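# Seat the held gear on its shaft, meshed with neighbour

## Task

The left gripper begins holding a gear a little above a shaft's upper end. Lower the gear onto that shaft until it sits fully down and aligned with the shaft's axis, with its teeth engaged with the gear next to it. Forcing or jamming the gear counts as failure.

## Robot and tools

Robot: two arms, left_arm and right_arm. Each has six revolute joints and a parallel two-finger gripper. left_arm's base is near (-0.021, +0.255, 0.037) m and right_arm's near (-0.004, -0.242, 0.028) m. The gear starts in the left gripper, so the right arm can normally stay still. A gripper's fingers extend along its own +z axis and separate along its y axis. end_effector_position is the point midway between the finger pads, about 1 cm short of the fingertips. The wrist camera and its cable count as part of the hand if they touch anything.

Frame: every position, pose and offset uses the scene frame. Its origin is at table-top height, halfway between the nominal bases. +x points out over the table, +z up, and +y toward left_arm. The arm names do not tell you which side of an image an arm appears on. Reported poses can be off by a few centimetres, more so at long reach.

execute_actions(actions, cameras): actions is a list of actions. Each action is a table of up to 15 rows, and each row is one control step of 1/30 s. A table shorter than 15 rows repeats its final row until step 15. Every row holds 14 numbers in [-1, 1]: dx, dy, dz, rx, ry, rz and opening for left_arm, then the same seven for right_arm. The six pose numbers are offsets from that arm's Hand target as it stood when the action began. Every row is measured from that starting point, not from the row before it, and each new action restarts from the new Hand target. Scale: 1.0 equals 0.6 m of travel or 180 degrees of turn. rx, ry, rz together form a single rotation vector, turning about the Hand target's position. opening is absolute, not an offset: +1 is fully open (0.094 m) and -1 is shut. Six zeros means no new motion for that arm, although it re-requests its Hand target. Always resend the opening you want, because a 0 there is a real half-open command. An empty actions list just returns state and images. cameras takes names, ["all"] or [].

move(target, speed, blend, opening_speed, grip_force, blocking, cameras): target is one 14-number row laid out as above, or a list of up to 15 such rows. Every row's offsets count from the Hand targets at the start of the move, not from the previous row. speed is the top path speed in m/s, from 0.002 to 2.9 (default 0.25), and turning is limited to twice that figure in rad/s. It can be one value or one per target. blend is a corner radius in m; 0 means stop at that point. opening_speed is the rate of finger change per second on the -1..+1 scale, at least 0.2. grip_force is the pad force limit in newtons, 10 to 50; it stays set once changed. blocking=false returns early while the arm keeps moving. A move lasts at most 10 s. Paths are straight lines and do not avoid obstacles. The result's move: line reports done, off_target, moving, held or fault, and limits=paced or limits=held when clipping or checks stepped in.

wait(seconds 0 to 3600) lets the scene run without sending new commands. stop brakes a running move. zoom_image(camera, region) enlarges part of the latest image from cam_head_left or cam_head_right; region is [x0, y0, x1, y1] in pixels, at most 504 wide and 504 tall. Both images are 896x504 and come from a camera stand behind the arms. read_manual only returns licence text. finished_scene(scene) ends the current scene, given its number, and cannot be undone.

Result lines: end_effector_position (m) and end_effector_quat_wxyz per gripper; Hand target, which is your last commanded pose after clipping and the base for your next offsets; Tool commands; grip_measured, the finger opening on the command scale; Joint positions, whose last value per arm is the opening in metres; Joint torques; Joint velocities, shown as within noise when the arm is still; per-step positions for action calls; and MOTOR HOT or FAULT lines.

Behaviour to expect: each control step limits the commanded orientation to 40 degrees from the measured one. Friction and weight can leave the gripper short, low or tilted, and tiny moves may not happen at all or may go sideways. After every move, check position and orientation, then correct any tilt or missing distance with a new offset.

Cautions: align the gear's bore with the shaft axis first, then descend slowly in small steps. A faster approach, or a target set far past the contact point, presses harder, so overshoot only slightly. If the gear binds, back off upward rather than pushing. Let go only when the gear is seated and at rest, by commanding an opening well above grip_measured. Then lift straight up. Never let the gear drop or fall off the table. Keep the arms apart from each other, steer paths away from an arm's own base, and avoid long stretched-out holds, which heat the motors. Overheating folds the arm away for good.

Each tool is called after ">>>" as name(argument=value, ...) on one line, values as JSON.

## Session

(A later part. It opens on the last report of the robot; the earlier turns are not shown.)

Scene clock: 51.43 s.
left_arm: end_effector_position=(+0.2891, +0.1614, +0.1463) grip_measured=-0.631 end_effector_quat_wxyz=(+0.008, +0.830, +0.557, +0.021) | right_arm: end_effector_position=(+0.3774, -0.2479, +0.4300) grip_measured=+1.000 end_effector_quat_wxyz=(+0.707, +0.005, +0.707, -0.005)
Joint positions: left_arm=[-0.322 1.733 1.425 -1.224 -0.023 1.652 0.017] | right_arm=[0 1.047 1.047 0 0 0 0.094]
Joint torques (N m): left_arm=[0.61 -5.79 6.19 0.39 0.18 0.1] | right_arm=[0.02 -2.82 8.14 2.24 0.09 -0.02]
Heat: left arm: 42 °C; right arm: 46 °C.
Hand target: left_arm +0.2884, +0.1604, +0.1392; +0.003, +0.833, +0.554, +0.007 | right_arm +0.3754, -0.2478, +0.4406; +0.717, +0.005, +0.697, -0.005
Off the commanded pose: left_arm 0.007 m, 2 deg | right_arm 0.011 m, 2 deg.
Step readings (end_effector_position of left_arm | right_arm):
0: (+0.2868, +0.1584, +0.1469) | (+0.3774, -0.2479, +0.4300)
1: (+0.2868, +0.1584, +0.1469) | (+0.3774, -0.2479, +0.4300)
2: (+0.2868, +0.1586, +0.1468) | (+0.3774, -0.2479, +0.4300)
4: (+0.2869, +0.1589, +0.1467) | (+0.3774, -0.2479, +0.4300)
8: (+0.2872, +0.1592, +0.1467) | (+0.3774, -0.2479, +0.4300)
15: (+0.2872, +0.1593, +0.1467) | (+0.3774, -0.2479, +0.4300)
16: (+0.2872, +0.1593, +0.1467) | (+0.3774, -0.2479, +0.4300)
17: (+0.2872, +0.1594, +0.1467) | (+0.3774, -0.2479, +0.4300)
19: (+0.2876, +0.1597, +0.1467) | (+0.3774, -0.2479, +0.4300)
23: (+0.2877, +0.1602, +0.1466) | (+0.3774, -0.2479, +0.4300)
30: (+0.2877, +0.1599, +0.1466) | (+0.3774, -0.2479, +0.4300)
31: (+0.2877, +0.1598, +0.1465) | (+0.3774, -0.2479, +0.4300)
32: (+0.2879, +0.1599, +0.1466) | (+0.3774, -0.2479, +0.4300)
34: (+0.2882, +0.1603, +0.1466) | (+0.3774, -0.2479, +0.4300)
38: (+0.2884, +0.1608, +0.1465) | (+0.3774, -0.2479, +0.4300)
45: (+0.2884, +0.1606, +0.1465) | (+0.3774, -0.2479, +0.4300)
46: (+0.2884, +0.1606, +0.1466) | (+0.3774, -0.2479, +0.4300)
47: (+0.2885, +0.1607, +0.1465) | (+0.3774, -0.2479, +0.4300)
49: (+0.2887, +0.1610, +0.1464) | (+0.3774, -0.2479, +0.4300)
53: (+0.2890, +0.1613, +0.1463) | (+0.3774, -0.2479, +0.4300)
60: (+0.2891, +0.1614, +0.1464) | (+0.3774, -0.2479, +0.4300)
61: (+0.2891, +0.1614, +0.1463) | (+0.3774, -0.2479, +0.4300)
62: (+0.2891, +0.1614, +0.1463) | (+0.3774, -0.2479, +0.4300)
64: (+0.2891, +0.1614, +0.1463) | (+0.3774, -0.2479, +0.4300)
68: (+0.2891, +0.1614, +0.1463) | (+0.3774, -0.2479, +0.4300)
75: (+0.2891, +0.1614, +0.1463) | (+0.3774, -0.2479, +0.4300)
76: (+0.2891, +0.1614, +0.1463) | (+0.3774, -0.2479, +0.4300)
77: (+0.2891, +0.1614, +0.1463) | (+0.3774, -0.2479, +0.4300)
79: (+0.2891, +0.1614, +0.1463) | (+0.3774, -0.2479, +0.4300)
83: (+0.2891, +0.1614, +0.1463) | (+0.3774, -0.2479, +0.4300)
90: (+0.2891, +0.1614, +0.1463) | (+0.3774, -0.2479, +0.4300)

>>> execute_actions(actions=[[[0.003,0,0,0,0,0,-1,0,0,0,0,0,0,1],[0.006,0,0,0,0,0,-1,0,0,0,0,0,0,1]],[[0,0,-0.003,0,0,0,-1,0,0,0,0,0,0,1]],[[0,0.003,0,0,0,0,-1,0,0,0,0,0,0,1]],[[0.003,0,0,0,0,0,-1,0,0,0,0,0,0,1]],[[0,-0.006,0,0,0,0,-1,0,0,0,0,0,0,1]],[[0,-0.003,0,0,0,0,-1,0,0,0,0,0,0,1]]])

Scene clock: 55.27 s.
left_arm: end_effector_position=(+0.2895, +0.1606, +0.1461) grip_measured=-0.631 end_effector_quat_wxyz=(+0.006, +0.832, +0.555, +0.013) | right_arm: end_effector_position=(+0.3774, -0.2479, +0.4300) grip_measured=+1.000 end_effector_quat_wxyz=(+0.707, +0.005, +0.707, -0.005)
Joint positions: left_arm=[-0.318 1.747 1.441 -1.239 -0.011 1.663 0.017] | right_arm=[0 1.047 1.047 0 0 0 0.094]
Joint torques (N m): left_arm=[-0.23 -5.05 6.56 0.54 0.07 -0.06] | right_arm=[0.01 -2.81 8.14 2.24 0.09 -0.02]
Heat: left arm: 42 °C; right arm: 47 °C.
Hand target: left_arm +0.2937, +0.1568, +0.1374; +0.003, +0.833, +0.554, +0.007 | right_arm +0.3754, -0.2478, +0.4406; +0.717, +0.005, +0.697, -0.005
Off the commanded pose: left_arm 0.010 m, 1 deg | right_arm 0.011 m, 2 deg.
Step readings (end_effector_position of left_arm | right_arm):
0: (+0.2891, +0.1614, +0.1463) | (+0.3774, -0.2479, +0.4300)
1: (+0.2891, +0.1614, +0.1463) | (+0.3774, -0.2479, +0.4300)
2: (+0.2891, +0.1614, +0.1462) | (+0.3774, -0.2479, +0.4300)
4: (+0.2893, +0.1616, +0.1462) | (+0.3774, -0.2479, +0.4300)
8: (+0.2895, +0.1617, +0.1462) | (+0.3774, -0.2479, +0.4300)
15: (+0.2895, +0.1616, +0.1462) | (+0.3774, -0.2479, +0.4300)
16: (+0.2895, +0.1616, +0.1462) | (+0.3774, -0.2479, +0.4300)
17: (+0.2895, +0.1616, +0.1462) | (+0.3774, -0.2479, +0.4300)
19: (+0.2895, +0.1616, +0.1462) | (+0.3774, -0.2479, +0.4300)
23: (+0.2895, +0.1616, +0.1462) | (+0.3774, -0.2479, +0.4300)
30: (+0.2895, +0.1616, +0.1462) | (+0.3774, -0.2479, +0.4300)
31: (+0.2895, +0.1616, +0.1462) | (+0.3774, -0.2479, +0.4300)
32: (+0.2895, +0.1616, +0.1462) | (+0.3774, -0.2479, +0.4300)
34: (+0.2895, +0.1619, +0.1462) | (+0.3774, -0.2479, +0.4300)
38: (+0.2895, +0.1619, +0.1462) | (+0.3774, -0.2479, +0.4300)
45: (+0.2895, +0.1619, +0.1462) | (+0.3774, -0.2479, +0.4300)
46: (+0.2895, +0.1619, +0.1462) | (+0.3774, -0.2479, +0.4300)
47: (+0.2895, +0.1619, +0.1461) | (+0.3774, -0.2479, +0.4300)
49: (+0.2897, +0.1619, +0.1462) | (+0.3774, -0.2479, +0.4300)
53: (+0.2897, +0.1620, +0.1461) | (+0.3774, -0.2479, +0.4300)
60: (+0.2897, +0.1619, +0.1461) | (+0.3774, -0.2479, +0.4300)
61: (+0.2897, +0.1619, +0.1461) | (+0.3774, -0.2479, +0.4300)
62: (+0.2898, +0.1619, +0.1461) | (+0.3774, -0.2479, +0.4300)
64: (+0.2898, +0.1619, +0.1461) | (+0.3774, -0.2479, +0.4300)
68: (+0.2899, +0.1619, +0.1461) | (+0.3774, -0.2479, +0.4300)
75: (+0.2898, +0.1619, +0.1461) | (+0.3774, -0.2479, +0.4300)
76: (+0.2898, +0.1619, +0.1461) | (+0.3774, -0.2479, +0.4300)
77: (+0.2898, +0.1616, +0.1461) | (+0.3774, -0.2479, +0.4300)
79: (+0.2897, +0.1610, +0.1462) | (+0.3774, -0.2479, +0.4300)
83: (+0.2896, +0.1607, +0.1461) | (+0.3774, -0.2479, +0.4300)
90: (+0.2895, +0.1606, +0.1461) | (+0.3774, -0.2479, +0.4300)

>>> execute_actions(actions=[[[0,0,0.006,0,0,0,-1,0,0,0,0,0,0,1]]], cameras=["all"])

>>> zoom_image(camera="cam_head_left", region=[345, 120, 425, 200])

>>> zoom_image(camera="cam_head_right", region=[340, 120, 420, 200])

Scene clock: 56.73 s.
left_arm: end_effector_position=(+0.2897, +0.1605, +0.1463) grip_measured=-0.631 end_effector_quat_wxyz=(+0.005, +0.832, +0.555, +0.011) | right_arm: end_effector_position=(+0.3774, -0.2479, +0.4300) grip_measured=+1.000 end_effector_quat_wxyz=(+0.707, +0.005, +0.707, -0.005)
Joint positions: left_arm=[-0.318 1.753 1.449 -1.245 -0.011 1.663 0.017] | right_arm=[0 1.047 1.047 0 0 0 0.094]
Joint torques (N m): left_arm=[-0.24 -5.67 7.16 0.45 0.06 -0.08] | right_arm=[0.02 -2.8 8.14 2.23 0.1 -0.02]
Heat: left arm: 42 °C; right arm: 47 °C.
Hand target: left_arm +0.2938, +0.1567, +0.1410; +0.004, +0.833, +0.554, +0.007 | right_arm +0.3754, -0.2478, +0.4406; +0.717, +0.005, +0.697, -0.005
Off the commanded pose: left_arm 0.008 m, 0 deg | right_arm 0.011 m, 2 deg.
Step readings (end_effector_position of left_arm | right_arm):
0: (+0.2895, +0.1606, +0.1461) | (+0.3774, -0.2479, +0.4300)
1: (+0.2896, +0.1605, +0.1462) | (+0.3774, -0.2479, +0.4300)
2: (+0.2896, +0.1605, +0.1462) | (+0.3774, -0.2479, +0.4300)
4: (+0.2897, +0.1605, +0.1463) | (+0.3774, -0.2479, +0.4300)
8: (+0.2897, +0.1605, +0.1463) | (+0.3774, -0.2479, +0.4300)
15: (+0.2897, +0.1605, +0.1463) | (+0.3774, -0.2479, +0.4300)

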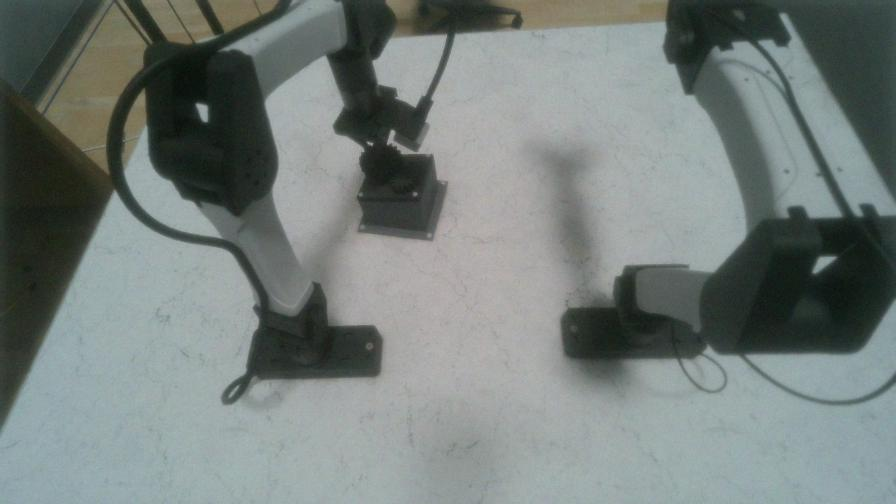

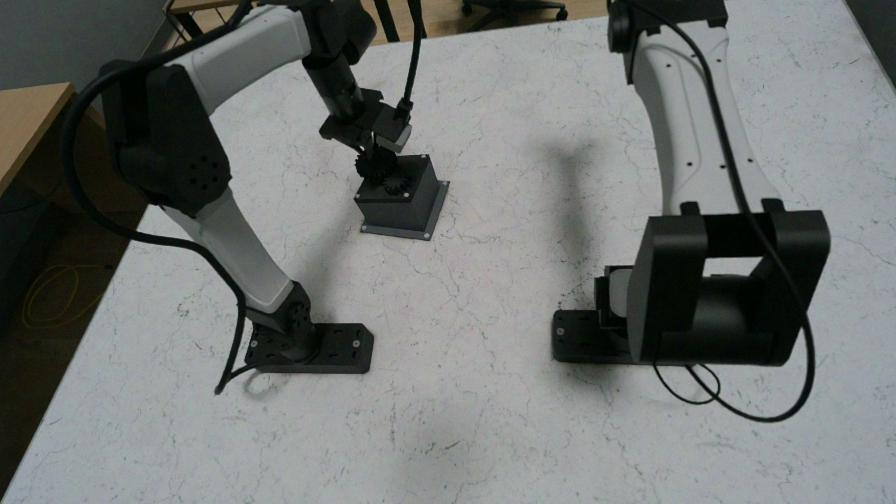

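Scaled by 6.300.

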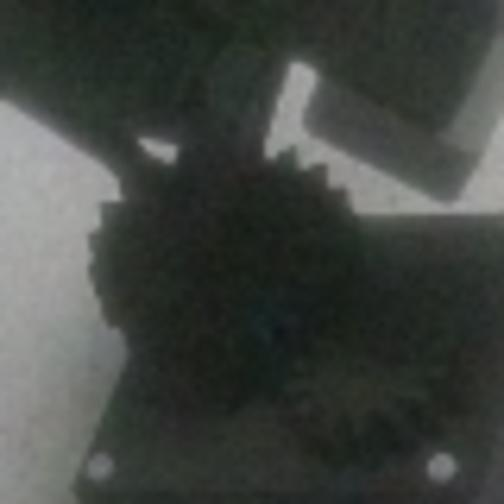

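Scaled by 6.300.

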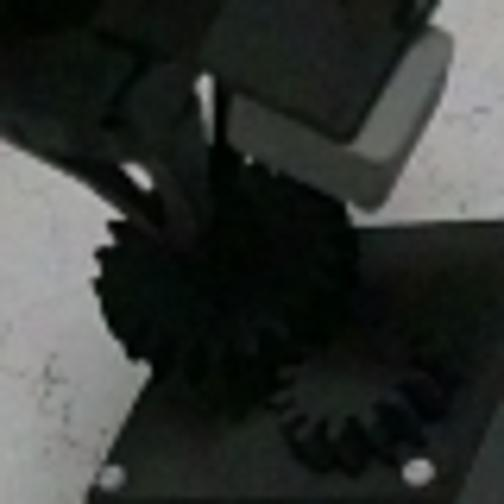

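>>> execute_actions(actions=[[[0,0,0.005,0,0,0,-1,0,0,0,0,0,0,1],[0,0,0.01,0,0,0,-1,0,0,0,0,0,0,1]],[[-0.002,0,0,0.004,-0.0035,0,-1,0,0,0,0,0,0,1],[-0.003,0,0,0.009,-0.008,0,-1,0,0,0,0,0,0,1]],[[-0.002,0,0,0.004,-0.0035,0,-1,0,0,0,0,0,0,1],[-0.003,0,0,0.009,-0.008,0,-1,0,0,0,0,0,0,1]],[[-0.001,0,0,0.004,-0.0035,0,-1,0,0,0,0,0,0,1],[-0.002,0,0,0.009,-0.008,0,-1,0,0,0,0,0,0,1]],[[0,0,0,0.004,-0.0035,0,-1,0,0,0,0,0,0,1],[0,0,0,0.009,-0.007,0,-1,0,0,0,0,0,0,1]],[[0,0,-0.003,0,0,0,-1,0,0,0,0,0,0,1],[0,0,-0.006,0,0,0,-1,0,0,0,0,0,0,1]],[[0,0,-0.003,0,0,0,-1,0,0,0,0,0,0,1],[0,0,-0.006,0,0,0,-1,0,0,0,0,0,0,1]],[[0,0,-0.003,0,0,0,-1,0,0,0,0,0,0,1],[0,0,-0.006,0,0,0,-1,0,0,0,0,0,0,1]]])

Scene clock: 64.03 s.
left_arm: end_effector_position=(+0.2881, +0.1572, +0.1463) grip_measured=-0.631 end_effector_quat_wxyz=(-0.012, +0.831, +0.551, +0.077) | right_arm: end_effector_position=(+0.3774, -0.2479, +0.4300) grip_measured=+1.000 end_effector_quat_wxyz=(+0.707, +0.005, +0.707, -0.005)
Joint positions: left_arm=[-0.399 1.704 1.383 -1.182 -0.142 1.593 0.017] | right_arm=[0 1.047 1.047 0 0 0 0.094]
Joint torques (N m): left_arm=[-0.2 -6.63 3.78 0.81 -0.16 -0.11] | right_arm=[0.02 -2.81 8.13 2.23 0.1 -0.02]
Heat: left arm: 42 °C; right arm: 47 °C.
Hand target: left_arm +0.2890, +0.1567, +0.1363; -0.017, +0.830, +0.551, +0.079 | right_arm +0.3754, -0.2478, +0.4406; +0.717, +0.005, +0.697, -0.005
Off the commanded pose: left_arm 0.010 m, 1 deg | right_arm 0.011 m, 2 deg.
Step readings (end_effector_position of left_arm | right_arm):
0: (+0.2897, +0.1605, +0.1463) | (+0.3774, -0.2479, +0.4300)
1: (+0.2896, +0.1605, +0.1463) | (+0.3774, -0.2479, +0.4300)
2: (+0.2897, +0.1605, +0.1465) | (+0.3774, -0.2479, +0.4300)
4: (+0.2902, +0.1604, +0.1466) | (+0.3774, -0.2479, +0.4300)
8: (+0.2910, +0.1601, +0.1467) | (+0.3774, -0.2479, +0.4300)
15: (+0.2910, +0.1601, +0.1466) | (+0.3774, -0.2479, +0.4300)
16: (+0.2910, +0.1601, +0.1466) | (+0.3774, -0.2479, +0.4300)
17: (+0.2907, +0.1594, +0.1466) | (+0.3774, -0.2479, +0.4300)
19: (+0.2906, +0.1589, +0.1466) | (+0.3774, -0.2479, +0.4300)
23: (+0.2903, +0.1577, +0.1467) | (+0.3774, -0.2479, +0.4300)
30: (+0.2903, +0.1575, +0.1467) | (+0.3774, -0.2479, +0.4300)
31: (+0.2903, +0.1574, +0.1467) | (+0.3774, -0.2479, +0.4300)
32: (+0.2900, +0.1573, +0.1464) | (+0.3774, -0.2479, +0.4300)
34: (+0.2898, +0.1569, +0.1465) | (+0.3774, -0.2479, +0.4300)
38: (+0.2895, +0.1567, +0.1466) | (+0.3774, -0.2479, +0.4300)
45: (+0.2896, +0.1569, +0.1466) | (+0.3774, -0.2479, +0.4300)
46: (+0.2895, +0.1569, +0.1466) | (+0.3774, -0.2479, +0.4300)
47: (+0.2894, +0.1566, +0.1466) | (+0.3774, -0.2479, +0.4300)
49: (+0.2889, +0.1562, +0.1466) | (+0.3774, -0.2479, +0.4300)
53: (+0.2888, +0.1562, +0.1467) | (+0.3774, -0.2479, +0.4300)
60: (+0.2889, +0.1569, +0.1467) | (+0.3774, -0.2479, +0.4300)
61: (+0.2889, +0.1569, +0.1467) | (+0.3774, -0.2479, +0.4300)
62: (+0.2888, +0.1567, +0.1467) | (+0.3774, -0.2479, +0.4300)
64: (+0.2883, +0.1557, +0.1467) | (+0.3774, -0.2479, +0.4300)
68: (+0.2884, +0.1559, +0.1468) | (+0.3774, -0.2479, +0.4300)
75: (+0.2886, +0.1569, +0.1467) | (+0.3774, -0.2479, +0.4300)
76: (+0.2887, +0.1569, +0.1467) | (+0.3774, -0.2479, +0.4300)
77: (+0.2887, +0.1569, +0.1468) | (+0.3774, -0.2479, +0.4300)
79: (+0.2886, +0.1569, +0.1466) | (+0.3774, -0.2479, +0.4300)
83: (+0.2885, +0.1570, +0.1467) | (+0.3774, -0.2479, +0.4300)
90: (+0.2884, +0.1571, +0.1466) | (+0.3774, -0.2479, +0.4300)
91: (+0.2885, +0.1570, +0.1466) | (+0.3774, -0.2479, +0.4300)
92: (+0.2884, +0.1571, +0.1465) | (+0.3774, -0.2479, +0.4300)
94: (+0.2884, +0.1571, +0.1465) | (+0.3774, -0.2479, +0.4300)
98: (+0.2883, +0.1571, +0.1464) | (+0.3774, -0.2479, +0.4300)
105: (+0.2883, +0.1571, +0.1465) | (+0.3774, -0.2479, +0.4300)
106: (+0.2882, +0.1571, +0.1464) | (+0.3774, -0.2479, +0.4300)
107: (+0.2883, +0.1571, +0.1464) | (+0.3774, -0.2479, +0.4300)
109: (+0.2881, +0.1572, +0.1464) | (+0.3774, -0.2479, +0.4300)
113: (+0.2880, +0.1572, +0.1462) | (+0.3774, -0.2479, +0.4300)
120: (+0.2881, +0.1572, +0.1463) | (+0.3774, -0.2479, +0.4300)

>>> wait(seconds=0.1, cameras=["all"])

>>> zoom_image(camera="cam_head_left", region=[345, 120, 425, 200])

>>> zoom_image(camera="cam_head_right", region=[350, 140, 400, 190])

Scene clock: 64.83 s.
left_arm: end_effector_position=(+0.2881, +0.1572, +0.1463) grip_measured=-0.631 end_effector_quat_wxyz=(-0.012, +0.831, +0.551, +0.077) | right_arm: end_effector_position=(+0.3774, -0.2479, +0.4300) grip_measured=+1.000 end_effector_quat_wxyz=(+0.707, +0.005, +0.707, -0.005)
Joint positions: left_arm=[-0.399 1.704 1.383 -1.182 -0.142 1.593 0.017] | right_arm=[0 1.047 1.047 0 0 0 0.094]
Joint torques (N m): left_arm=[-0.18 -6.56 3.86 0.79 -0.15 -0.11] | right_arm=[0.02 -2.81 8.14 2.23 0.09 -0.03]
Heat: left arm: 42 °C; right arm: 47 °C.
Hand target: left_arm +0.2890, +0.1567, +0.1363; -0.017, +0.830, +0.551, +0.079 | right_arm +0.3754, -0.2478, +0.4406; +0.717, +0.005, +0.697, -0.005
Tool commands: left_gripper/opening=-1.0 right_gripper/opening=+1.0
Off the commanded pose: left_arm 0.010 m, 1 deg | right_arm 0.011 m, 2 deg.
wait: 0.10 s; at rest from the start

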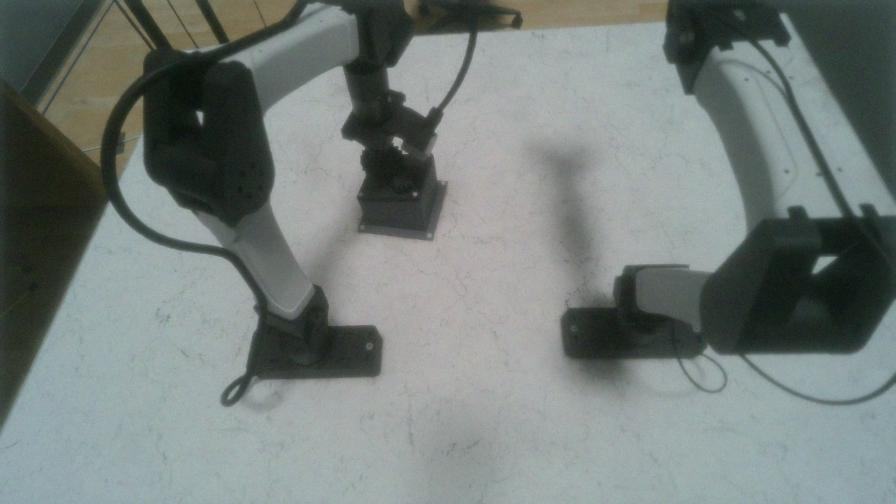

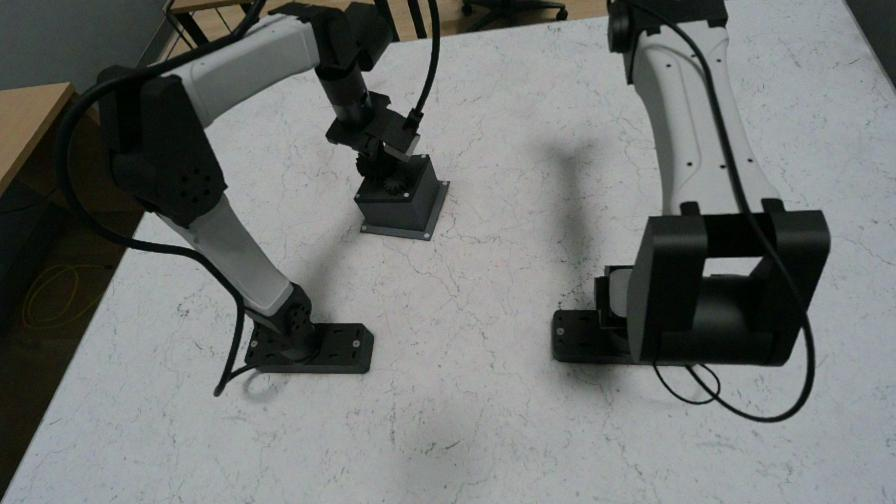

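Scaled by 6.300.

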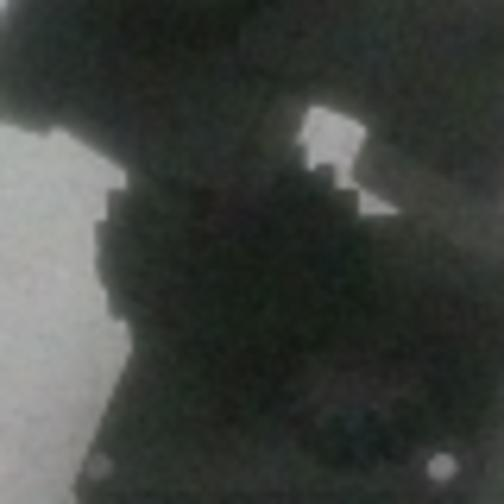

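Scaled by 10.080.

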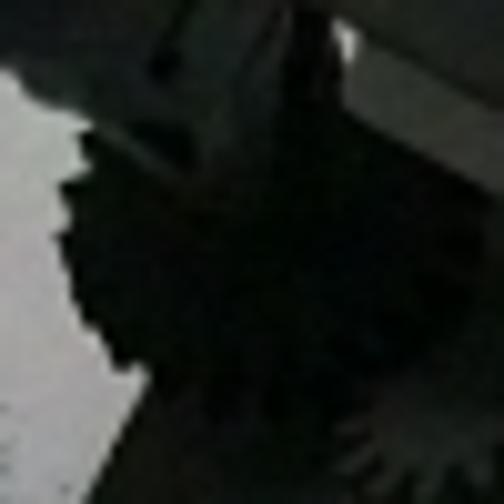

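>>> execute_actions(actions=[[[0.001,0,0.002,0,0.003,0,-1,0,0,0,0,0,0,1],[0.001,0,0.002,0,0.006,0,-1,0,0,0,0,0,0,1],[0.001,0,0.002,0,0.009,0,-1,0,0,0,0,0,0,1],[0.001,0,0.002,0,0.012,0,-1,0,0,0,0,0,0,1]],[[0.001,0,0,0,0.003,0,-1,0,0,0,0,0,0,1],[0.001,0,0,0,0.006,0,-1,0,0,0,0,0,0,1],[0.001,0,0,0,0.009,0,-1,0,0,0,0,0,0,1],[0.001,0,0,0,0.012,0,-1,0,0,0,0,0,0,1]],[[0.001,0,0,0,0.003,0,-1,0,0,0,0,0,0,1],[0.001,0,0,0,0.006,0,-1,0,0,0,0,0,0,1],[0.001,0,0,0,0.009,0,-1,0,0,0,0,0,0,1]],[[0,0.001,0,-0.003,0,0,-1,0,0,0,0,0,0,1],[0,0.001,0,-0.006,0,0,-1,0,0,0,0,0,0,1],[0,0.001,0,-0.009,0,0,-1,0,0,0,0,0,0,1],[0,0.001,0,-0.012,0,0,-1,0,0,0,0,0,0,1]],[[0,0.001,0,-0.003,0,0,-1,0,0,0,0,0,0,1],[0,0.001,0,-0.006,0,0,-1,0,0,0,0,0,0,1],[0,0.001,0,-0.009,0,0,-1,0,0,0,0,0,0,1],[0,0.001,0,-0.012,0,0,-1,0,0,0,0,0,0,1]],[[0,0.001,0,-0.003,0,0,-1,0,0,0,0,0,0,1],[0,0.001,0,-0.006,0,0,-1,0,0,0,0,0,0,1],[0,0.001,0,-0.009,0,0,-1,0,0,0,0,0,0,1],[0,0.001,0,-0.012,0,0,-1,0,0,0,0,0,0,1]]])

Scene clock: 69.37 s.
left_arm: end_effector_position=(+0.2909, +0.1595, +0.1460) grip_measured=-0.631 end_effector_quat_wxyz=(-0.001, +0.832, +0.555, +0.012) | right_arm: end_effector_position=(+0.3774, -0.2479, +0.4300) grip_measured=+1.000 end_effector_quat_wxyz=(+0.707, +0.005, +0.707, -0.005)
Joint positions: left_arm=[-0.324 1.765 1.462 -1.254 -0.02 1.656 0.017] | right_arm=[0 1.047 1.047 0 0 0 0.094]
Joint torques (N m): left_arm=[0.61 -7.45 3.89 0.62 0.17 0.09] | right_arm=[0.02 -2.81 8.13 2.23 0.09 -0.03]
Heat: left arm: 42 °C; right arm: 47 °C.
Hand target: left_arm +0.2907, +0.1586, +0.1374; +0.002, +0.834, +0.551, +0.005 | right_arm +0.3754, -0.2478, +0.4406; +0.717, +0.005, +0.697, -0.005
Off the commanded pose: left_arm 0.009 m, 1 deg | right_arm 0.011 m, 2 deg.
Step readings (end_effector_position of left_arm | right_arm):
0: (+0.2881, +0.1572, +0.1463) | (+0.3774, -0.2479, +0.4300)
1: (+0.2881, +0.1572, +0.1463) | (+0.3774, -0.2479, +0.4300)
2: (+0.2881, +0.1572, +0.1463) | (+0.3774, -0.2479, +0.4300)
4: (+0.2882, +0.1572, +0.1465) | (+0.3774, -0.2479, +0.4300)
8: (+0.2884, +0.1570, +0.1465) | (+0.3774, -0.2479, +0.4300)
15: (+0.2885, +0.1570, +0.1465) | (+0.3774, -0.2479, +0.4300)
16: (+0.2886, +0.1570, +0.1465) | (+0.3774, -0.2479, +0.4300)
17: (+0.2887, +0.1569, +0.1465) | (+0.3774, -0.2479, +0.4300)
19: (+0.2890, +0.1566, +0.1466) | (+0.3774, -0.2479, +0.4300)
23: (+0.2894, +0.1565, +0.1466) | (+0.3774, -0.2479, +0.4300)
30: (+0.2895, +0.1565, +0.1467) | (+0.3774, -0.2479, +0.4300)
31: (+0.2895, +0.1565, +0.1466) | (+0.3774, -0.2479, +0.4300)
32: (+0.2897, +0.1564, +0.1467) | (+0.3774, -0.2479, +0.4300)
34: (+0.2901, +0.1564, +0.1468) | (+0.3774, -0.2479, +0.4300)
38: (+0.2904, +0.1565, +0.1467) | (+0.3774, -0.2479, +0.4300)
45: (+0.2904, +0.1564, +0.1467) | (+0.3774, -0.2479, +0.4300)
46: (+0.2904, +0.1564, +0.1467) | (+0.3774, -0.2479, +0.4300)
47: (+0.2904, +0.1565, +0.1467) | (+0.3774, -0.2479, +0.4300)
49: (+0.2904, +0.1568, +0.1466) | (+0.3774, -0.2479, +0.4300)
53: (+0.2907, +0.1578, +0.1463) | (+0.3774, -0.2479, +0.4300)
60: (+0.2905, +0.1575, +0.1462) | (+0.3774, -0.2479, +0.4300)
61: (+0.2906, +0.1577, +0.1462) | (+0.3774, -0.2479, +0.4300)
62: (+0.2906, +0.1577, +0.1462) | (+0.3774, -0.2479, +0.4300)
64: (+0.2908, +0.1580, +0.1463) | (+0.3774, -0.2479, +0.4300)
68: (+0.2911, +0.1588, +0.1463) | (+0.3774, -0.2479, +0.4300)
75: (+0.2911, +0.1588, +0.1463) | (+0.3774, -0.2479, +0.4300)
76: (+0.2911, +0.1588, +0.1463) | (+0.3774, -0.2479, +0.4300)
77: (+0.2911, +0.1588, +0.1463) | (+0.3774, -0.2479, +0.4300)
79: (+0.2911, +0.1591, +0.1463) | (+0.3774, -0.2479, +0.4300)
83: (+0.2911, +0.1598, +0.1461) | (+0.3774, -0.2479, +0.4300)
90: (+0.2909, +0.1595, +0.1460) | (+0.3774, -0.2479, +0.4300)

>>> execute_actions(actions=[[[0.001,-0.001,0.006,0.004,-0.001,0,-1,0,0,0,0,0,0,1],[0.002,-0.002,0.006,0.009,-0.002,0,-1,0,0,0,0,0,0,1]],[[0.001,-0.001,0,0.005,-0.002,0,-1,0,0,0,0,0,0,1],[0.002,-0.001,0,0.01,-0.004,0,-1,0,0,0,0,0,0,1]],[[0,0,0,0.005,-0.001,0,-1,0,0,0,0,0,0,1],[0,0,0,0.01,-0.002,0,-1,0,0,0,0,0,0,1]],[[0,0,-0.006,0,0,0,-1,0,0,0,0,0,0,1]],[[0.004,0,0,0,0,0,-1,0,0,0,0,0,0,1]],[[0,0.005,0,0,0,0,-1,0,0,0,0,0,0,1]],[[-0.008,0,0,0,0,0,-1,0,0,0,0,0,0,1]],[[0,-0.005,0,0,0,0,-1,0,0,0,0,0,0,1]],[[0,-0.005,0,0,0,0,-1,0,0,0,0,0,0,1]],[[0.006,0,0,0,0,0,-1,0,0,0,0,0,0,1]]])

Scene clock: 76.30 s.
left_arm: end_effector_position=(+0.2899, +0.1552, +0.1465) grip_measured=-0.631 end_effector_quat_wxyz=(-0.023, +0.834, +0.549, +0.043) | right_arm: end_effector_position=(+0.3774, -0.2479, +0.4300) grip_measured=+1.000 end_effector_quat_wxyz=(+0.707, +0.005, +0.707, -0.005)
Joint positions: left_arm=[-0.378 1.766 1.462 -1.254 -0.097 1.614 0.017] | right_arm=[0 1.047 1.047 0 0 0 0.094]
Joint torques (N m): left_arm=[0.13 -5.24 6.38 0.52 -0.08 -0.06] | right_arm=[0.01 -2.82 8.13 2.23 0.09 -0.02]
Heat: left arm: 42 °C; right arm: 47 °C.
Hand target: left_arm +0.2944, +0.1537, +0.1375; -0.029, +0.834, +0.550, +0.041 | right_arm +0.3754, -0.2478, +0.4406; +0.717, +0.005, +0.697, -0.005
Off the commanded pose: left_arm 0.010 m, 1 deg | right_arm 0.011 m, 2 deg.
Step readings (end_effector_position of left_arm | right_arm):
0: (+0.2909, +0.1595, +0.1460) | (+0.3774, -0.2479, +0.4300)
1: (+0.2909, +0.1595, +0.1460) | (+0.3774, -0.2479, +0.4300)
2: (+0.2909, +0.1595, +0.1460) | (+0.3774, -0.2479, +0.4300)
4: (+0.2907, +0.1587, +0.1460) | (+0.3774, -0.2479, +0.4300)
8: (+0.2904, +0.1581, +0.1460) | (+0.3774, -0.2479, +0.4300)
15: (+0.2905, +0.1581, +0.1460) | (+0.3774, -0.2479, +0.4300)
16: (+0.2904, +0.1580, +0.1460) | (+0.3774, -0.2479, +0.4300)
17: (+0.2905, +0.1579, +0.1461) | (+0.3774, -0.2479, +0.4300)
19: (+0.2905, +0.1574, +0.1463) | (+0.3774, -0.2479, +0.4300)
23: (+0.2905, +0.1573, +0.1464) | (+0.3774, -0.2479, +0.4300)
30: (+0.2907, +0.1578, +0.1465) | (+0.3774, -0.2479, +0.4300)
31: (+0.2907, +0.1578, +0.1465) | (+0.3774, -0.2479, +0.4300)
32: (+0.2906, +0.1573, +0.1465) | (+0.3774, -0.2479, +0.4300)
34: (+0.2903, +0.1568, +0.1466) | (+0.3774, -0.2479, +0.4300)
38: (+0.2905, +0.1569, +0.1468) | (+0.3774, -0.2479, +0.4300)
45: (+0.2907, +0.1574, +0.1467) | (+0.3774, -0.2479, +0.4300)
46: (+0.2907, +0.1574, +0.1467) | (+0.3774, -0.2479, +0.4300)
47: (+0.2907, +0.1575, +0.1467) | (+0.3774, -0.2479, +0.4300)
49: (+0.2907, +0.1575, +0.1467) | (+0.3774, -0.2479, +0.4300)
53: (+0.2907, +0.1575, +0.1467) | (+0.3774, -0.2479, +0.4300)
60: (+0.2907, +0.1575, +0.1467) | (+0.3774, -0.2479, +0.4300)
61: (+0.2907, +0.1575, +0.1467) | (+0.3774, -0.2479, +0.4300)
62: (+0.2907, +0.1575, +0.1466) | (+0.3774, -0.2479, +0.4300)
64: (+0.2907, +0.1575, +0.1466) | (+0.3774, -0.2479, +0.4300)
68: (+0.2907, +0.1575, +0.1466) | (+0.3774, -0.2479, +0.4300)
75: (+0.2907, +0.1575, +0.1466) | (+0.3774, -0.2479, +0.4300)
76: (+0.2907, +0.1575, +0.1466) | (+0.3774, -0.2479, +0.4300)
77: (+0.2907, +0.1575, +0.1466) | (+0.3774, -0.2479, +0.4300)
79: (+0.2907, +0.1575, +0.1466) | (+0.3774, -0.2479, +0.4300)
83: (+0.2907, +0.1575, +0.1466) | (+0.3774, -0.2479, +0.4300)
90: (+0.2907, +0.1575, +0.1466) | (+0.3774, -0.2479, +0.4300)
91: (+0.2907, +0.1575, +0.1466) | (+0.3774, -0.2479, +0.4300)
92: (+0.2907, +0.1575, +0.1466) | (+0.3774, -0.2479, +0.4300)
94: (+0.2907, +0.1575, +0.1466) | (+0.3774, -0.2479, +0.4300)
98: (+0.2905, +0.1575, +0.1464) | (+0.3774, -0.2479, +0.4300)
105: (+0.2905, +0.1575, +0.1464) | (+0.3774, -0.2479, +0.4300)
106: (+0.2905, +0.1575, +0.1464) | (+0.3774, -0.2479, +0.4300)
107: (+0.2905, +0.1575, +0.1464) | (+0.3774, -0.2479, +0.4300)
109: (+0.2905, +0.1574, +0.1464) | (+0.3774, -0.2479, +0.4300)
113: (+0.2905, +0.1572, +0.1465) | (+0.3774, -0.2479, +0.4300)
120: (+0.2905, +0.1572, +0.1465) | (+0.3774, -0.2479, +0.4300)
121: (+0.2905, +0.1572, +0.1465) | (+0.3774, -0.2479, +0.4300)
122: (+0.2903, +0.1567, +0.1465) | (+0.3774, -0.2479, +0.4300)
124: (+0.2900, +0.1557, +0.1465) | (+0.3774, -0.2479, +0.4300)
128: (+0.2899, +0.1553, +0.1465) | (+0.3774, -0.2479, +0.4300)
135: (+0.2899, +0.1552, +0.1465) | (+0.3774, -0.2479, +0.4300)
136: (+0.2899, +0.1552, +0.1465) | (+0.3774, -0.2479, +0.4300)
137: (+0.2899, +0.1552, +0.1465) | (+0.3774, -0.2479, +0.4300)
139: (+0.2899, +0.1552, +0.1465) | (+0.3774, -0.2479, +0.4300)
143: (+0.2899, +0.1552, +0.1465) | (+0.3774, -0.2479, +0.4300)
150: (+0.2899, +0.1552, +0.1465) | (+0.3774, -0.2479, +0.4300)

>>> wait(seconds=0.1, cameras=["all"])

>>> zoom_image(camera="cam_head_left", region=[350, 140, 410, 200])

>>> zoom_image(camera="cam_head_right", region=[350, 140, 410, 200])

Scene clock: 77.67 s.
left_arm: end_effector_position=(+0.2899, +0.1552, +0.1465) grip_measured=-0.631 end_effector_quat_wxyz=(-0.023, +0.834, +0.549, +0.043) | right_arm: end_effector_position=(+0.3774, -0.2479, +0.4300) grip_measured=+1.000 end_effector_quat_wxyz=(+0.707, +0.005, +0.707, -0.005)
Joint positions: left_arm=[-0.378 1.766 1.462 -1.254 -0.097 1.614 0.017] | right_arm=[0 1.047 1.047 0 0 0 0.094]
Joint torques (N m): left_arm=[0.09 -5.26 6.45 0.52 -0.08 -0.06] | right_arm=[0.02 -2.81 8.13 2.23 0.09 -0.02]
Heat: left arm: 42 °C; right arm: 47 °C.
Hand target: left_arm +0.2944, +0.1537, +0.1375; -0.029, +0.834, +0.550, +0.041 | right_arm +0.3754, -0.2478, +0.4406; +0.717, +0.005, +0.697, -0.005
Tool commands: left_gripper/opening=-1.0 right_gripper/opening=+1.0
Off the commanded pose: left_arm 0.010 m, 1 deg | right_arm 0.011 m, 2 deg.
wait: 0.10 s; at rest from the start

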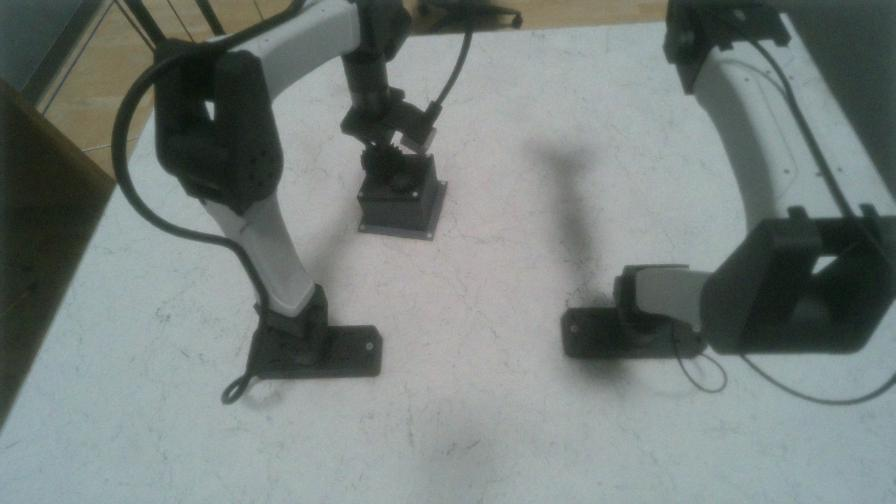

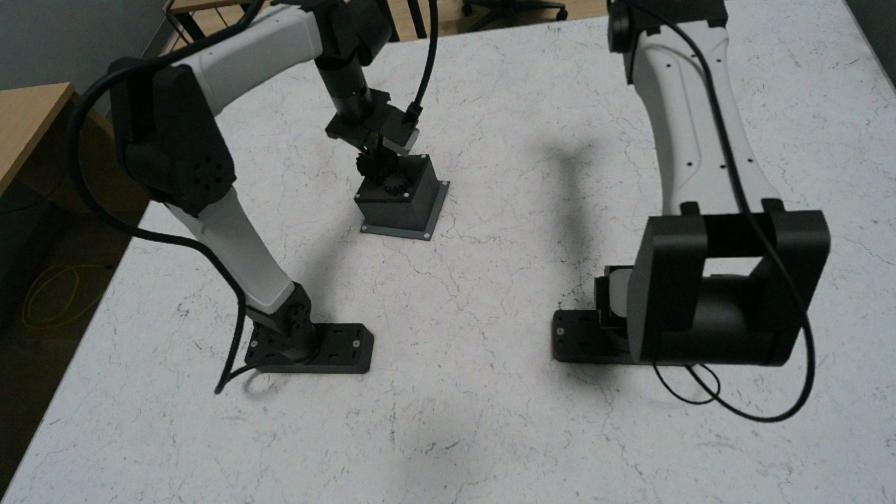

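Scaled by 8.400.

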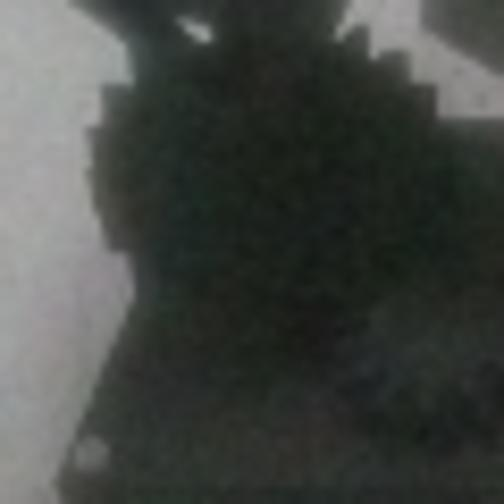

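Scaled by 8.400.

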